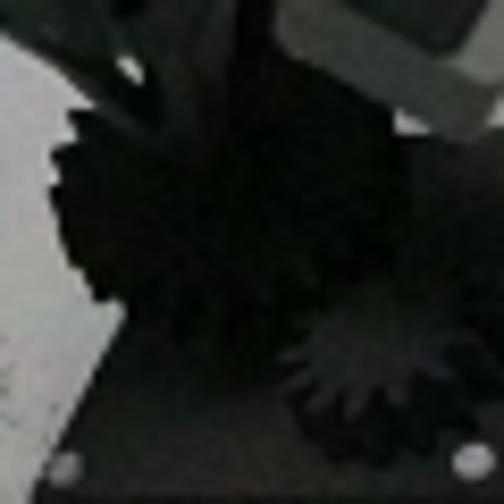

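>>> move(target=[[0,0,0.024,0,0,0,-1,0,0,0,0,0,0,1],[-0.0033,0.006,0.024,-0.0115,0.008,0,-1,0,0,0,0,0,0,1]], speed=0.05)

>>> execute_actions(actions=[[[0,0,-0.006,0,0,0,-1,0,0,0,0,0,0,1],[0,0,-0.012,0,0,0,-1,0,0,0,0,0,0,1]],[[0,0,-0.006,0,0,0,-1,0,0,0,0,0,0,1],[0,0,-0.012,0,0,0,-1,0,0,0,0,0,0,1]]])

Scene clock: 81.20 s.
left_arm: end_effector_position=(+0.2906, +0.1586, +0.1491) grip_measured=-0.631 end_effector_quat_wxyz=(-0.024, +0.832, +0.554, +0.026) | right_arm: end_effector_position=(+0.3774, -0.2479, +0.4300) grip_measured=+1.000 end_effector_quat_wxyz=(+0.707, +0.005, +0.707, -0.005)
Joint positions: left_arm=[-0.354 1.783 1.494 -1.288 -0.071 1.627 0.017] | right_arm=[0 1.047 1.047 0 0 0 0.094]
Joint torques (N m): left_arm=[0.58 -7.35 8.29 0.18 0.12 0.09] | right_arm=[0.01 -2.81 8.13 2.23 0.09 -0.03]
Heat: left arm: 42 °C; right arm: 48 °C.
Hand target: left_arm +0.2924, +0.1573, +0.1519; -0.021, +0.834, +0.550, +0.020 | right_arm +0.3754, -0.2478, +0.4406; +0.717, +0.005, +0.697, -0.005
Off the commanded pose: left_arm 0.004 m, 1 deg | right_arm 0.011 m, 2 deg.
move: done

Scene clock: 82.40 s.
left_arm: end_effector_position=(+0.2909, +0.1580, +0.1467) grip_measured=-0.631 end_effector_quat_wxyz=(-0.022, +0.832, +0.554, +0.026) | right_arm: end_effector_position=(+0.3774, -0.2479, +0.4300) grip_measured=+1.000 end_effector_quat_wxyz=(+0.707, +0.005, +0.707, -0.005)
Joint positions: left_arm=[-0.354 1.783 1.485 -1.277 -0.068 1.628 0.017] | right_arm=[0 1.047 1.047 0 0 0 0.094]
Joint torques (N m): left_arm=[0.58 -7.08 4.26 0.59 0.09 0.1] | right_arm=[0.03 -2.8 8.13 2.24 0.09 -0.02]
Heat: left arm: 42 °C; right arm: 48 °C.
Hand target: left_arm +0.2924, +0.1573, +0.1375; -0.021, +0.834, +0.550, +0.020 | right_arm +0.3754, -0.2478, +0.4406; +0.717, +0.005, +0.697, -0.005
Off the commanded pose: left_arm 0.009 m, 1 deg | right_arm 0.011 m, 2 deg.
Step readings (end_effector_position of left_arm | right_arm):
0: (+0.2906, +0.1586, +0.1491) | (+0.3774, -0.2479, +0.4300)
1: (+0.2906, +0.1586, +0.1491) | (+0.3774, -0.2479, +0.4300)
2: (+0.2906, +0.1586, +0.1491) | (+0.3774, -0.2479, +0.4300)
4: (+0.2906, +0.1585, +0.1491) | (+0.3774, -0.2479, +0.4300)
8: (+0.2906, +0.1585, +0.1491) | (+0.3774, -0.2479, +0.4300)
15: (+0.2906, +0.1585, +0.1491) | (+0.3774, -0.2479, +0.4300)
16: (+0.2906, +0.1585, +0.1491) | (+0.3774, -0.2479, +0.4300)
17: (+0.2906, +0.1585, +0.1487) | (+0.3774, -0.2479, +0.4300)
19: (+0.2905, +0.1583, +0.1468) | (+0.3774, -0.2479, +0.4300)
23: (+0.2909, +0.1580, +0.1467) | (+0.3774, -0.2479, +0.4300)
30: (+0.2909, +0.1580, +0.1467) | (+0.3774, -0.2479, +0.4300)

>>> execute_actions(actions=[[[0,0,0.012,0,0,0,-1,0,0,0,0,0,0,1],[0,0,0.02,0,0,0,-1,0,0,0,0,0,0,1]],[[-0.004,0,0,0,0,0,-1,0,0,0,0,0,0,1]],[[0,0,-0.01,0,0,0,-1,0,0,0,0,0,0,1],[0,0,-0.02,0,0,0,-1,0,0,0,0,0,0,1]],[[0,0,0.012,0,0,0,-1,0,0,0,0,0,0,1],[0,0,0.02,0,0,0,-1,0,0,0,0,0,0,1]],[[-0.004,0,0,0,0,0,-1,0,0,0,0,0,0,1]],[[0,0,-0.01,0,0,0,-1,0,0,0,0,0,0,1],[0,0,-0.02,0,0,0,-1,0,0,0,0,0,0,1]],[[0,0.004,0,0,0,0,-1,0,0,0,0,0,0,1]],[[0,0.004,0,0,0,0,-1,0,0,0,0,0,0,1]],[[0,-0.008,0,0,0,0,-1,0,0,0,0,0,0,1]],[[0,-0.004,0,0,0,0,-1,0,0,0,0,0,0,1]]])

Scene clock: 88.67 s.
left_arm: end_effector_position=(+0.2900, +0.1579, +0.1464) grip_measured=-0.631 end_effector_quat_wxyz=(-0.015, +0.834, +0.551, +0.030) | right_arm: end_effector_position=(+0.3774, -0.2479, +0.4300) grip_measured=+1.000 end_effector_quat_wxyz=(+0.707, +0.005, +0.707, -0.005)
Joint positions: left_arm=[-0.354 1.765 1.463 -1.257 -0.066 1.635 0.017] | right_arm=[0 1.047 1.047 0 0 0 0.094]
Joint torques (N m): left_arm=[-0.36 -6.57 4.74 0.45 0.06 -0.07] | right_arm=[0.02 -2.8 8.14 2.23 0.1 -0.02]
Heat: left arm: 42 °C; right arm: 48 °C.
Hand target: left_arm +0.2875, +0.1550, +0.1374; -0.021, +0.834, +0.550, +0.020 | right_arm +0.3754, -0.2478, +0.4406; +0.717, +0.005, +0.697, -0.005
Off the commanded pose: left_arm 0.010 m, 1 deg | right_arm 0.011 m, 2 deg.
Step readings (end_effector_position of left_arm | right_arm):
0: (+0.2909, +0.1580, +0.1467) | (+0.3774, -0.2479, +0.4300)
1: (+0.2909, +0.1580, +0.1467) | (+0.3774, -0.2479, +0.4300)
2: (+0.2909, +0.1580, +0.1467) | (+0.3774, -0.2479, +0.4300)
4: (+0.2909, +0.1580, +0.1471) | (+0.3774, -0.2479, +0.4300)
8: (+0.2909, +0.1580, +0.1472) | (+0.3774, -0.2479, +0.4300)
15: (+0.2909, +0.1580, +0.1472) | (+0.3774, -0.2479, +0.4300)
16: (+0.2909, +0.1580, +0.1472) | (+0.3774, -0.2479, +0.4300)
17: (+0.2909, +0.1580, +0.1472) | (+0.3774, -0.2479, +0.4300)
19: (+0.2909, +0.1580, +0.1472) | (+0.3774, -0.2479, +0.4300)
23: (+0.2909, +0.1580, +0.1472) | (+0.3774, -0.2479, +0.4300)
30: (+0.2909, +0.1580, +0.1472) | (+0.3774, -0.2479, +0.4300)
31: (+0.2909, +0.1580, +0.1472) | (+0.3774, -0.2479, +0.4300)
32: (+0.2908, +0.1580, +0.1471) | (+0.3774, -0.2479, +0.4300)
34: (+0.2907, +0.1581, +0.1465) | (+0.3774, -0.2479, +0.4300)
38: (+0.2907, +0.1581, +0.1465) | (+0.3774, -0.2479, +0.4300)
45: (+0.2907, +0.1581, +0.1465) | (+0.3774, -0.2479, +0.4300)
46: (+0.2907, +0.1581, +0.1465) | (+0.3774, -0.2479, +0.4300)
47: (+0.2907, +0.1581, +0.1466) | (+0.3774, -0.2479, +0.4300)
49: (+0.2908, +0.1580, +0.1470) | (+0.3774, -0.2479, +0.4300)
53: (+0.2908, +0.1580, +0.1471) | (+0.3774, -0.2479, +0.4300)
60: (+0.2908, +0.1580, +0.1471) | (+0.3774, -0.2479, +0.4300)
61: (+0.2908, +0.1580, +0.1471) | (+0.3774, -0.2479, +0.4300)
62: (+0.2908, +0.1580, +0.1471) | (+0.3774, -0.2479, +0.4300)
64: (+0.2908, +0.1580, +0.1471) | (+0.3774, -0.2479, +0.4300)
68: (+0.2908, +0.1580, +0.1471) | (+0.3774, -0.2479, +0.4300)
75: (+0.2908, +0.1580, +0.1471) | (+0.3774, -0.2479, +0.4300)
76: (+0.2908, +0.1580, +0.1471) | (+0.3774, -0.2479, +0.4300)
77: (+0.2907, +0.1581, +0.1470) | (+0.3774, -0.2479, +0.4300)
79: (+0.2905, +0.1582, +0.1465) | (+0.3774, -0.2479, +0.4300)
83: (+0.2904, +0.1582, +0.1465) | (+0.3774, -0.2479, +0.4300)
90: (+0.2903, +0.1582, +0.1465) | (+0.3774, -0.2479, +0.4300)
91: (+0.2903, +0.1582, +0.1465) | (+0.3774, -0.2479, +0.4300)
92: (+0.2903, +0.1582, +0.1464) | (+0.3774, -0.2479, +0.4300)
94: (+0.2903, +0.1582, +0.1465) | (+0.3774, -0.2479, +0.4300)
98: (+0.2903, +0.1585, +0.1465) | (+0.3774, -0.2479, +0.4300)
105: (+0.2905, +0.1589, +0.1466) | (+0.3774, -0.2479, +0.4300)
106: (+0.2905, +0.1589, +0.1466) | (+0.3774, -0.2479, +0.4300)
107: (+0.2906, +0.1594, +0.1465) | (+0.3774, -0.2479, +0.4300)
109: (+0.2906, +0.1599, +0.1465) | (+0.3774, -0.2479, +0.4300)
113: (+0.2907, +0.1600, +0.1465) | (+0.3774, -0.2479, +0.4300)
120: (+0.2907, +0.1600, +0.1464) | (+0.3774, -0.2479, +0.4300)
121: (+0.2907, +0.1600, +0.1464) | (+0.3774, -0.2479, +0.4300)
122: (+0.2907, +0.1600, +0.1464) | (+0.3774, -0.2479, +0.4300)
124: (+0.2907, +0.1600, +0.1464) | (+0.3774, -0.2479, +0.4300)
128: (+0.2905, +0.1597, +0.1464) | (+0.3774, -0.2479, +0.4300)
135: (+0.2905, +0.1596, +0.1464) | (+0.3774, -0.2479, +0.4300)
136: (+0.2905, +0.1596, +0.1464) | (+0.3774, -0.2479, +0.4300)
137: (+0.2904, +0.1591, +0.1464) | (+0.3774, -0.2479, +0.4300)
139: (+0.2901, +0.1581, +0.1464) | (+0.3774, -0.2479, +0.4300)
143: (+0.2900, +0.1579, +0.1464) | (+0.3774, -0.2479, +0.4300)
150: (+0.2900, +0.1579, +0.1464) | (+0.3774, -0.2479, +0.4300)

>>> execute_actions(actions=[[[0,0.004,0.02,0,0,0,-1,0,0,0,0,0,0,1],[0,0.004,0.03,0,0,0,-1,0,0,0,0,0,0,1]],[[0,0,-0.015,0,0,0,-1,0,0,0,0,0,0,1],[0,0,-0.03,0,0,0,-1,0,0,0,0,0,0,1]],[[0,0.005,0,0,0,0,-1,0,0,0,0,0,0,1]],[[0,-0.005,0,0,0,0,-1,0,0,0,0,0,0,1]],[[0,-0.005,0,0,0,0,-1,0,0,0,0,0,0,1]],[[-0.001,0.004,0.02,0,0,0,-1,0,0,0,0,0,0,1],[-0.001,0.004,0.03,0,0,0,-1,0,0,0,0,0,0,1]],[[0,0,-0.015,0,0,0,-1,0,0,0,0,0,0,1],[0,0,-0.03,0,0,0,-1,0,0,0,0,0,0,1]],[[0,0.005,0,0,0,0,-1,0,0,0,0,0,0,1]],[[0,-0.005,0,0,0,0,-1,0,0,0,0,0,0,1]],[[0,-0.005,0,0,0,0,-1,0,0,0,0,0,0,1]]])

Scene clock: 94.77 s.
left_arm: end_effector_position=(+0.2866, +0.1572, +0.1501) grip_measured=-0.631 end_effector_quat_wxyz=(-0.014, +0.833, +0.552, +0.024) | right_arm: end_effector_position=(+0.3774, -0.2479, +0.4300) grip_measured=+1.000 end_effector_quat_wxyz=(+0.707, +0.005, +0.707, -0.005)
Joint positions: left_arm=[-0.354 1.757 1.468 -1.275 -0.056 1.632 0.017] | right_arm=[0 1.047 1.047 0 0 0 0.094]
Joint torques (N m): left_arm=[-0.64 -5.94 4.1 0.62 -0.02 -0.11] | right_arm=[0.03 -2.8 8.13 2.24 0.09 -0.03]
Heat: left arm: 42 °C; right arm: 48 °C.
Hand target: left_arm +0.2870, +0.1537, +0.1375; -0.021, +0.834, +0.550, +0.020 | right_arm +0.3754, -0.2478, +0.4406; +0.717, +0.005, +0.697, -0.005
Off the commanded pose: left_arm 0.013 m, 1 deg | right_arm 0.011 m, 2 deg.
Step readings (end_effector_position of left_arm | right_arm):
0: (+0.2900, +0.1579, +0.1464) | (+0.3774, -0.2479, +0.4300)
1: (+0.2900, +0.1579, +0.1464) | (+0.3774, -0.2479, +0.4300)
2: (+0.2903, +0.1578, +0.1470) | (+0.3774, -0.2479, +0.4300)
4: (+0.2894, +0.1581, +0.1478) | (+0.3774, -0.2479, +0.4300)
8: (+0.2886, +0.1584, +0.1517) | (+0.3774, -0.2479, +0.4300)
15: (+0.2864, +0.1592, +0.1523) | (+0.3774, -0.2479, +0.4300)
16: (+0.2863, +0.1592, +0.1523) | (+0.3774, -0.2479, +0.4300)
17: (+0.2864, +0.1592, +0.1523) | (+0.3774, -0.2479, +0.4300)
19: (+0.2861, +0.1595, +0.1500) | (+0.3774, -0.2479, +0.4300)
23: (+0.2870, +0.1590, +0.1500) | (+0.3774, -0.2479, +0.4300)
30: (+0.2877, +0.1584, +0.1500) | (+0.3774, -0.2479, +0.4300)
31: (+0.2878, +0.1583, +0.1500) | (+0.3774, -0.2479, +0.4300)
32: (+0.2878, +0.1584, +0.1499) | (+0.3774, -0.2479, +0.4300)
34: (+0.2876, +0.1587, +0.1499) | (+0.3774, -0.2479, +0.4300)
38: (+0.2873, +0.1592, +0.1498) | (+0.3774, -0.2479, +0.4300)
45: (+0.2873, +0.1591, +0.1498) | (+0.3774, -0.2479, +0.4300)
46: (+0.2873, +0.1591, +0.1498) | (+0.3774, -0.2479, +0.4300)
47: (+0.2873, +0.1591, +0.1498) | (+0.3774, -0.2479, +0.4300)
49: (+0.2873, +0.1591, +0.1498) | (+0.3774, -0.2479, +0.4300)
53: (+0.2873, +0.1591, +0.1498) | (+0.3774, -0.2479, +0.4300)
60: (+0.2873, +0.1591, +0.1498) | (+0.3774, -0.2479, +0.4300)
61: (+0.2873, +0.1591, +0.1498) | (+0.3774, -0.2479, +0.4300)
62: (+0.2873, +0.1591, +0.1498) | (+0.3774, -0.2479, +0.4300)
64: (+0.2874, +0.1586, +0.1498) | (+0.3774, -0.2479, +0.4300)
68: (+0.2876, +0.1580, +0.1498) | (+0.3774, -0.2479, +0.4300)
75: (+0.2876, +0.1580, +0.1498) | (+0.3774, -0.2479, +0.4300)
76: (+0.2876, +0.1580, +0.1498) | (+0.3774, -0.2479, +0.4300)
77: (+0.2880, +0.1578, +0.1504) | (+0.3774, -0.2479, +0.4300)
79: (+0.2878, +0.1579, +0.1510) | (+0.3774, -0.2479, +0.4300)
83: (+0.2865, +0.1584, +0.1523) | (+0.3774, -0.2479, +0.4300)
90: (+0.2855, +0.1587, +0.1530) | (+0.3774, -0.2479, +0.4300)
91: (+0.2854, +0.1588, +0.1530) | (+0.3774, -0.2479, +0.4300)
92: (+0.2855, +0.1587, +0.1530) | (+0.3774, -0.2479, +0.4300)
94: (+0.2850, +0.1590, +0.1503) | (+0.3774, -0.2479, +0.4300)
98: (+0.2859, +0.1588, +0.1501) | (+0.3774, -0.2479, +0.4300)
105: (+0.2865, +0.1584, +0.1501) | (+0.3774, -0.2479, +0.4300)
106: (+0.2864, +0.1583, +0.1501) | (+0.3774, -0.2479, +0.4300)
107: (+0.2864, +0.1583, +0.1499) | (+0.3774, -0.2479, +0.4300)
109: (+0.2864, +0.1583, +0.1501) | (+0.3774, -0.2479, +0.4300)
113: (+0.2864, +0.1583, +0.1500) | (+0.3774, -0.2479, +0.4300)
120: (+0.2863, +0.1584, +0.1500) | (+0.3774, -0.2479, +0.4300)
121: (+0.2863, +0.1584, +0.1500) | (+0.3774, -0.2479, +0.4300)
122: (+0.2863, +0.1584, +0.1500) | (+0.3774, -0.2479, +0.4300)
124: (+0.2863, +0.1584, +0.1500) | (+0.3774, -0.2479, +0.4300)
128: (+0.2863, +0.1584, +0.1500) | (+0.3774, -0.2479, +0.4300)
135: (+0.2863, +0.1584, +0.1500) | (+0.3774, -0.2479, +0.4300)
136: (+0.2863, +0.1584, +0.1500) | (+0.3774, -0.2479, +0.4300)
137: (+0.2863, +0.1582, +0.1500) | (+0.3774, -0.2479, +0.4300)
139: (+0.2864, +0.1579, +0.1500) | (+0.3774, -0.2479, +0.4300)
143: (+0.2865, +0.1573, +0.1501) | (+0.3774, -0.2479, +0.4300)
150: (+0.2866, +0.1572, +0.1501) | (+0.3774, -0.2479, +0.4300)

>>> execute_actions(actions=[[[0.01,0.005,0.015,0,0,0,-1,0,0,0,0,0,0,1],[0.0135,0.008,0.025,0,0,0,-1,0,0,0,0,0,0,1]],[[0,0,-0.015,0,0,0,-1,0,0,0,0,0,0,1],[0,0,-0.025,0,0,0,-1,0,0,0,0,0,0,1]],[[0,0.005,0,0,0,0,-1,0,0,0,0,0,0,1]],[[0,-0.006,0,0,0,0,-1,0,0,0,0,0,0,1]],[[0,-0.006,0,0,0,0,-1,0,0,0,0,0,0,1]],[[0.003,0.006,0.015,0,0,0,-1,0,0,0,0,0,0,1],[0.003,0.006,0.025,0,0,0,-1,0,0,0,0,0,0,1]],[[0,0,-0.015,0,0,0,-1,0,0,0,0,0,0,1],[0,0,-0.025,0,0,0,-1,0,0,0,0,0,0,1]],[[0,0.005,0,0,0,0,-1,0,0,0,0,0,0,1]],[[0,-0.006,0,0,0,0,-1,0,0,0,0,0,0,1]],[[0,-0.006,0,0,0,0,-1,0,0,0,0,0,0,1]]])

Scene clock: 101.90 s.
left_arm: end_effector_position=(+0.2944, +0.1578, +0.1486) grip_measured=-0.631 end_effector_quat_wxyz=(-0.017, +0.833, +0.552, +0.020) | right_arm: end_effector_position=(+0.3774, -0.2479, +0.4300) grip_measured=+1.000 end_effector_quat_wxyz=(+0.707, +0.005, +0.707, -0.005)
Joint positions: left_arm=[-0.343 1.794 1.507 -1.286 -0.053 1.643 0.017] | right_arm=[0 1.047 1.047 0 0 0 0.094]
Joint torques (N m): left_arm=[-0.79 -6.32 4.53 0.64 -0.05 -0.11] | right_arm=[0.01 -2.8 8.14 2.23 0.1 -0.02]
Heat: left arm: 42 °C; right arm: 48 °C.
Hand target: left_arm +0.2968, +0.1537, +0.1374; -0.021, +0.834, +0.550, +0.020 | right_arm +0.3754, -0.2478, +0.4406; +0.717, +0.005, +0.697, -0.005
Off the commanded pose: left_arm 0.012 m, 0 deg | right_arm 0.011 m, 2 deg.
Step readings (end_effector_position of left_arm | right_arm):
0: (+0.2866, +0.1572, +0.1501) | (+0.3774, -0.2479, +0.4300)
1: (+0.2867, +0.1572, +0.1501) | (+0.3774, -0.2479, +0.4300)
2: (+0.2870, +0.1571, +0.1507) | (+0.3774, -0.2479, +0.4300)
4: (+0.2891, +0.1570, +0.1509) | (+0.3774, -0.2479, +0.4300)
8: (+0.2932, +0.1570, +0.1507) | (+0.3774, -0.2479, +0.4300)
15: (+0.2930, +0.1571, +0.1506) | (+0.3774, -0.2479, +0.4300)
16: (+0.2929, +0.1571, +0.1506) | (+0.3774, -0.2479, +0.4300)
17: (+0.2929, +0.1571, +0.1506) | (+0.3774, -0.2479, +0.4300)
19: (+0.2928, +0.1572, +0.1499) | (+0.3774, -0.2479, +0.4300)
23: (+0.2924, +0.1576, +0.1494) | (+0.3774, -0.2479, +0.4300)
30: (+0.2924, +0.1578, +0.1493) | (+0.3774, -0.2479, +0.4300)
31: (+0.2924, +0.1578, +0.1493) | (+0.3774, -0.2479, +0.4300)
32: (+0.2925, +0.1582, +0.1493) | (+0.3774, -0.2479, +0.4300)
34: (+0.2926, +0.1591, +0.1492) | (+0.3774, -0.2479, +0.4300)
38: (+0.2922, +0.1599, +0.1488) | (+0.3774, -0.2479, +0.4300)
45: (+0.2921, +0.1601, +0.1487) | (+0.3774, -0.2479, +0.4300)
46: (+0.2921, +0.1601, +0.1487) | (+0.3774, -0.2479, +0.4300)
47: (+0.2921, +0.1601, +0.1487) | (+0.3774, -0.2479, +0.4300)
49: (+0.2921, +0.1601, +0.1487) | (+0.3774, -0.2479, +0.4300)
53: (+0.2921, +0.1601, +0.1487) | (+0.3774, -0.2479, +0.4300)
60: (+0.2921, +0.1601, +0.1487) | (+0.3774, -0.2479, +0.4300)
61: (+0.2921, +0.1600, +0.1487) | (+0.3774, -0.2479, +0.4300)
62: (+0.2921, +0.1599, +0.1487) | (+0.3774, -0.2479, +0.4300)
64: (+0.2921, +0.1589, +0.1487) | (+0.3774, -0.2479, +0.4300)
68: (+0.2925, +0.1582, +0.1487) | (+0.3774, -0.2479, +0.4300)
75: (+0.2925, +0.1582, +0.1487) | (+0.3774, -0.2479, +0.4300)
76: (+0.2927, +0.1581, +0.1489) | (+0.3774, -0.2479, +0.4300)
77: (+0.2931, +0.1580, +0.1495) | (+0.3774, -0.2479, +0.4300)
79: (+0.2939, +0.1578, +0.1500) | (+0.3774, -0.2479, +0.4300)
83: (+0.2949, +0.1575, +0.1499) | (+0.3774, -0.2479, +0.4300)
90: (+0.2943, +0.1577, +0.1501) | (+0.3774, -0.2479, +0.4300)
91: (+0.2942, +0.1577, +0.1501) | (+0.3774, -0.2479, +0.4300)
92: (+0.2942, +0.1577, +0.1501) | (+0.3774, -0.2479, +0.4300)
94: (+0.2943, +0.1578, +0.1492) | (+0.3774, -0.2479, +0.4300)
98: (+0.2944, +0.1578, +0.1491) | (+0.3774, -0.2479, +0.4300)
105: (+0.2944, +0.1578, +0.1491) | (+0.3774, -0.2479, +0.4300)
106: (+0.2944, +0.1578, +0.1491) | (+0.3774, -0.2479, +0.4300)
107: (+0.2944, +0.1579, +0.1489) | (+0.3774, -0.2479, +0.4300)
109: (+0.2944, +0.1587, +0.1489) | (+0.3774, -0.2479, +0.4300)
113: (+0.2942, +0.1597, +0.1486) | (+0.3774, -0.2479, +0.4300)
120: (+0.2942, +0.1597, +0.1486) | (+0.3774, -0.2479, +0.4300)
121: (+0.2942, +0.1597, +0.1486) | (+0.3774, -0.2479, +0.4300)
122: (+0.2942, +0.1597, +0.1486) | (+0.3774, -0.2479, +0.4300)
124: (+0.2942, +0.1597, +0.1486) | (+0.3774, -0.2479, +0.4300)
128: (+0.2942, +0.1597, +0.1486) | (+0.3774, -0.2479, +0.4300)
135: (+0.2942, +0.1597, +0.1486) | (+0.3774, -0.2479, +0.4300)
136: (+0.2942, +0.1597, +0.1486) | (+0.3774, -0.2479, +0.4300)
137: (+0.2941, +0.1595, +0.1486) | (+0.3774, -0.2479, +0.4300)
139: (+0.2940, +0.1587, +0.1486) | (+0.3774, -0.2479, +0.4300)
143: (+0.2944, +0.1578, +0.1486) | (+0.3774, -0.2479, +0.4300)
150: (+0.2944, +0.1578, +0.1486) | (+0.3774, -0.2479, +0.4300)

>>> move(target=[[0,0,0.035,0,0,0,-1,0,0,0,0,0,0,1],[-0.0095,0.0032,0.035,0.023,-0.032,0,-1,0,0,0,0,0,0,1]], speed=0.06)

>>> execute_actions(actions=[[[0,0,-0.01,0,0,0,-1,0,0,0,0,0,0,1],[0,0,-0.02,0,0,0,-1,0,0,0,0,0,0,1]],[[0,0,-0.007,0,0,0,-1,0,0,0,0,0,0,1],[0,0,-0.014,0,0,0,-1,0,0,0,0,0,0,1]],[[0,0.005,0,0,0,0,-1,0,0,0,0,0,0,1]],[[0,-0.006,0,0,0,0,-1,0,0,0,0,0,0,1]],[[0,-0.006,0,0,0,0,-1,0,0,0,0,0,0,1]]])

Scene clock: 106.77 s.
left_arm: end_effector_position=(+0.2879, +0.1569, +0.1510) grip_measured=-0.631 end_effector_quat_wxyz=(-0.038, +0.833, +0.549, +0.066) | right_arm: end_effector_position=(+0.3774, -0.2479, +0.4300) grip_measured=+1.000 end_effector_quat_wxyz=(+0.707, +0.005, +0.707, -0.005)
Joint positions: left_arm=[-0.405 1.754 1.461 -1.266 -0.152 1.588 0.017] | right_arm=[0 1.047 1.047 0 0 0 0.094]
Joint torques (N m): left_arm=[-0.24 -10.48 5.89 0.52 -0.2 -0.09] | right_arm=[0.02 -2.81 8.1 2.24 0.1 -0.03]
Heat: left arm: 42 °C; right arm: 48 °C.
Hand target: left_arm +0.2911, +0.1557, +0.1584; -0.023, +0.831, +0.550, +0.082 | right_arm +0.3754, -0.2478, +0.4406; +0.717, +0.005, +0.697, -0.005
Off the commanded pose: left_arm 0.008 m, 2 deg | right_arm 0.011 m, 2 deg.
move: done

Scene clock: 109.47 s.
left_arm: end_effector_position=(+0.2869, +0.1553, +0.1469) grip_measured=-0.631 end_effector_quat_wxyz=(-0.025, +0.832, +0.549, +0.082) | right_arm: end_effector_position=(+0.3774, -0.2479, +0.4300) grip_measured=+1.000 end_effector_quat_wxyz=(+0.707, +0.005, +0.707, -0.005)
Joint positions: left_arm=[-0.417 1.719 1.401 -1.204 -0.164 1.578 0.017] | right_arm=[0 1.047 1.047 0 0 0 0.094]
Joint torques (N m): left_arm=[-0.24 -5.97 5.19 0.75 -0.08 -0.11] | right_arm=[0.05 -2.78 8.13 2.23 0.1 -0.03]
Heat: left arm: 42 °C; right arm: 48 °C.
Hand target: left_arm +0.2912, +0.1515, +0.1381; -0.023, +0.831, +0.550, +0.082 | right_arm +0.3754, -0.2478, +0.4406; +0.717, +0.005, +0.697, -0.005
Off the commanded pose: left_arm 0.011 m, 0 deg | right_arm 0.011 m, 2 deg.
Step readings (end_effector_position of left_arm | right_arm):
0: (+0.2879, +0.1569, +0.1510) | (+0.3774, -0.2479, +0.4300)
1: (+0.2880, +0.1569, +0.1509) | (+0.3774, -0.2479, +0.4300)
2: (+0.2881, +0.1569, +0.1502) | (+0.3774, -0.2479, +0.4300)
4: (+0.2873, +0.1573, +0.1472) | (+0.3774, -0.2479, +0.4300)
8: (+0.2880, +0.1573, +0.1470) | (+0.3774, -0.2479, +0.4300)
15: (+0.2880, +0.1574, +0.1471) | (+0.3774, -0.2479, +0.4300)
16: (+0.2880, +0.1574, +0.1470) | (+0.3774, -0.2479, +0.4300)
17: (+0.2879, +0.1574, +0.1468) | (+0.3774, -0.2479, +0.4300)
19: (+0.2876, +0.1576, +0.1467) | (+0.3774, -0.2479, +0.4300)
23: (+0.2875, +0.1576, +0.1466) | (+0.3774, -0.2479, +0.4300)
30: (+0.2875, +0.1577, +0.1467) | (+0.3774, -0.2479, +0.4300)
31: (+0.2875, +0.1577, +0.1467) | (+0.3774, -0.2479, +0.4300)
32: (+0.2874, +0.1577, +0.1467) | (+0.3774, -0.2479, +0.4300)
34: (+0.2874, +0.1577, +0.1467) | (+0.3774, -0.2479, +0.4300)
38: (+0.2874, +0.1577, +0.1467) | (+0.3774, -0.2479, +0.4300)
45: (+0.2874, +0.1577, +0.1467) | (+0.3774, -0.2479, +0.4300)
46: (+0.2874, +0.1577, +0.1467) | (+0.3774, -0.2479, +0.4300)
47: (+0.2874, +0.1577, +0.1467) | (+0.3774, -0.2479, +0.4300)
49: (+0.2874, +0.1577, +0.1467) | (+0.3774, -0.2479, +0.4300)
53: (+0.2873, +0.1574, +0.1467) | (+0.3774, -0.2479, +0.4300)
60: (+0.2873, +0.1575, +0.1468) | (+0.3774, -0.2479, +0.4300)
61: (+0.2873, +0.1574, +0.1468) | (+0.3774, -0.2479, +0.4300)
62: (+0.2872, +0.1569, +0.1468) | (+0.3774, -0.2479, +0.4300)
64: (+0.2869, +0.1560, +0.1468) | (+0.3774, -0.2479, +0.4300)
68: (+0.2869, +0.1554, +0.1469) | (+0.3774, -0.2479, +0.4300)
75: (+0.2869, +0.1553, +0.1469) | (+0.3774, -0.2479, +0.4300)


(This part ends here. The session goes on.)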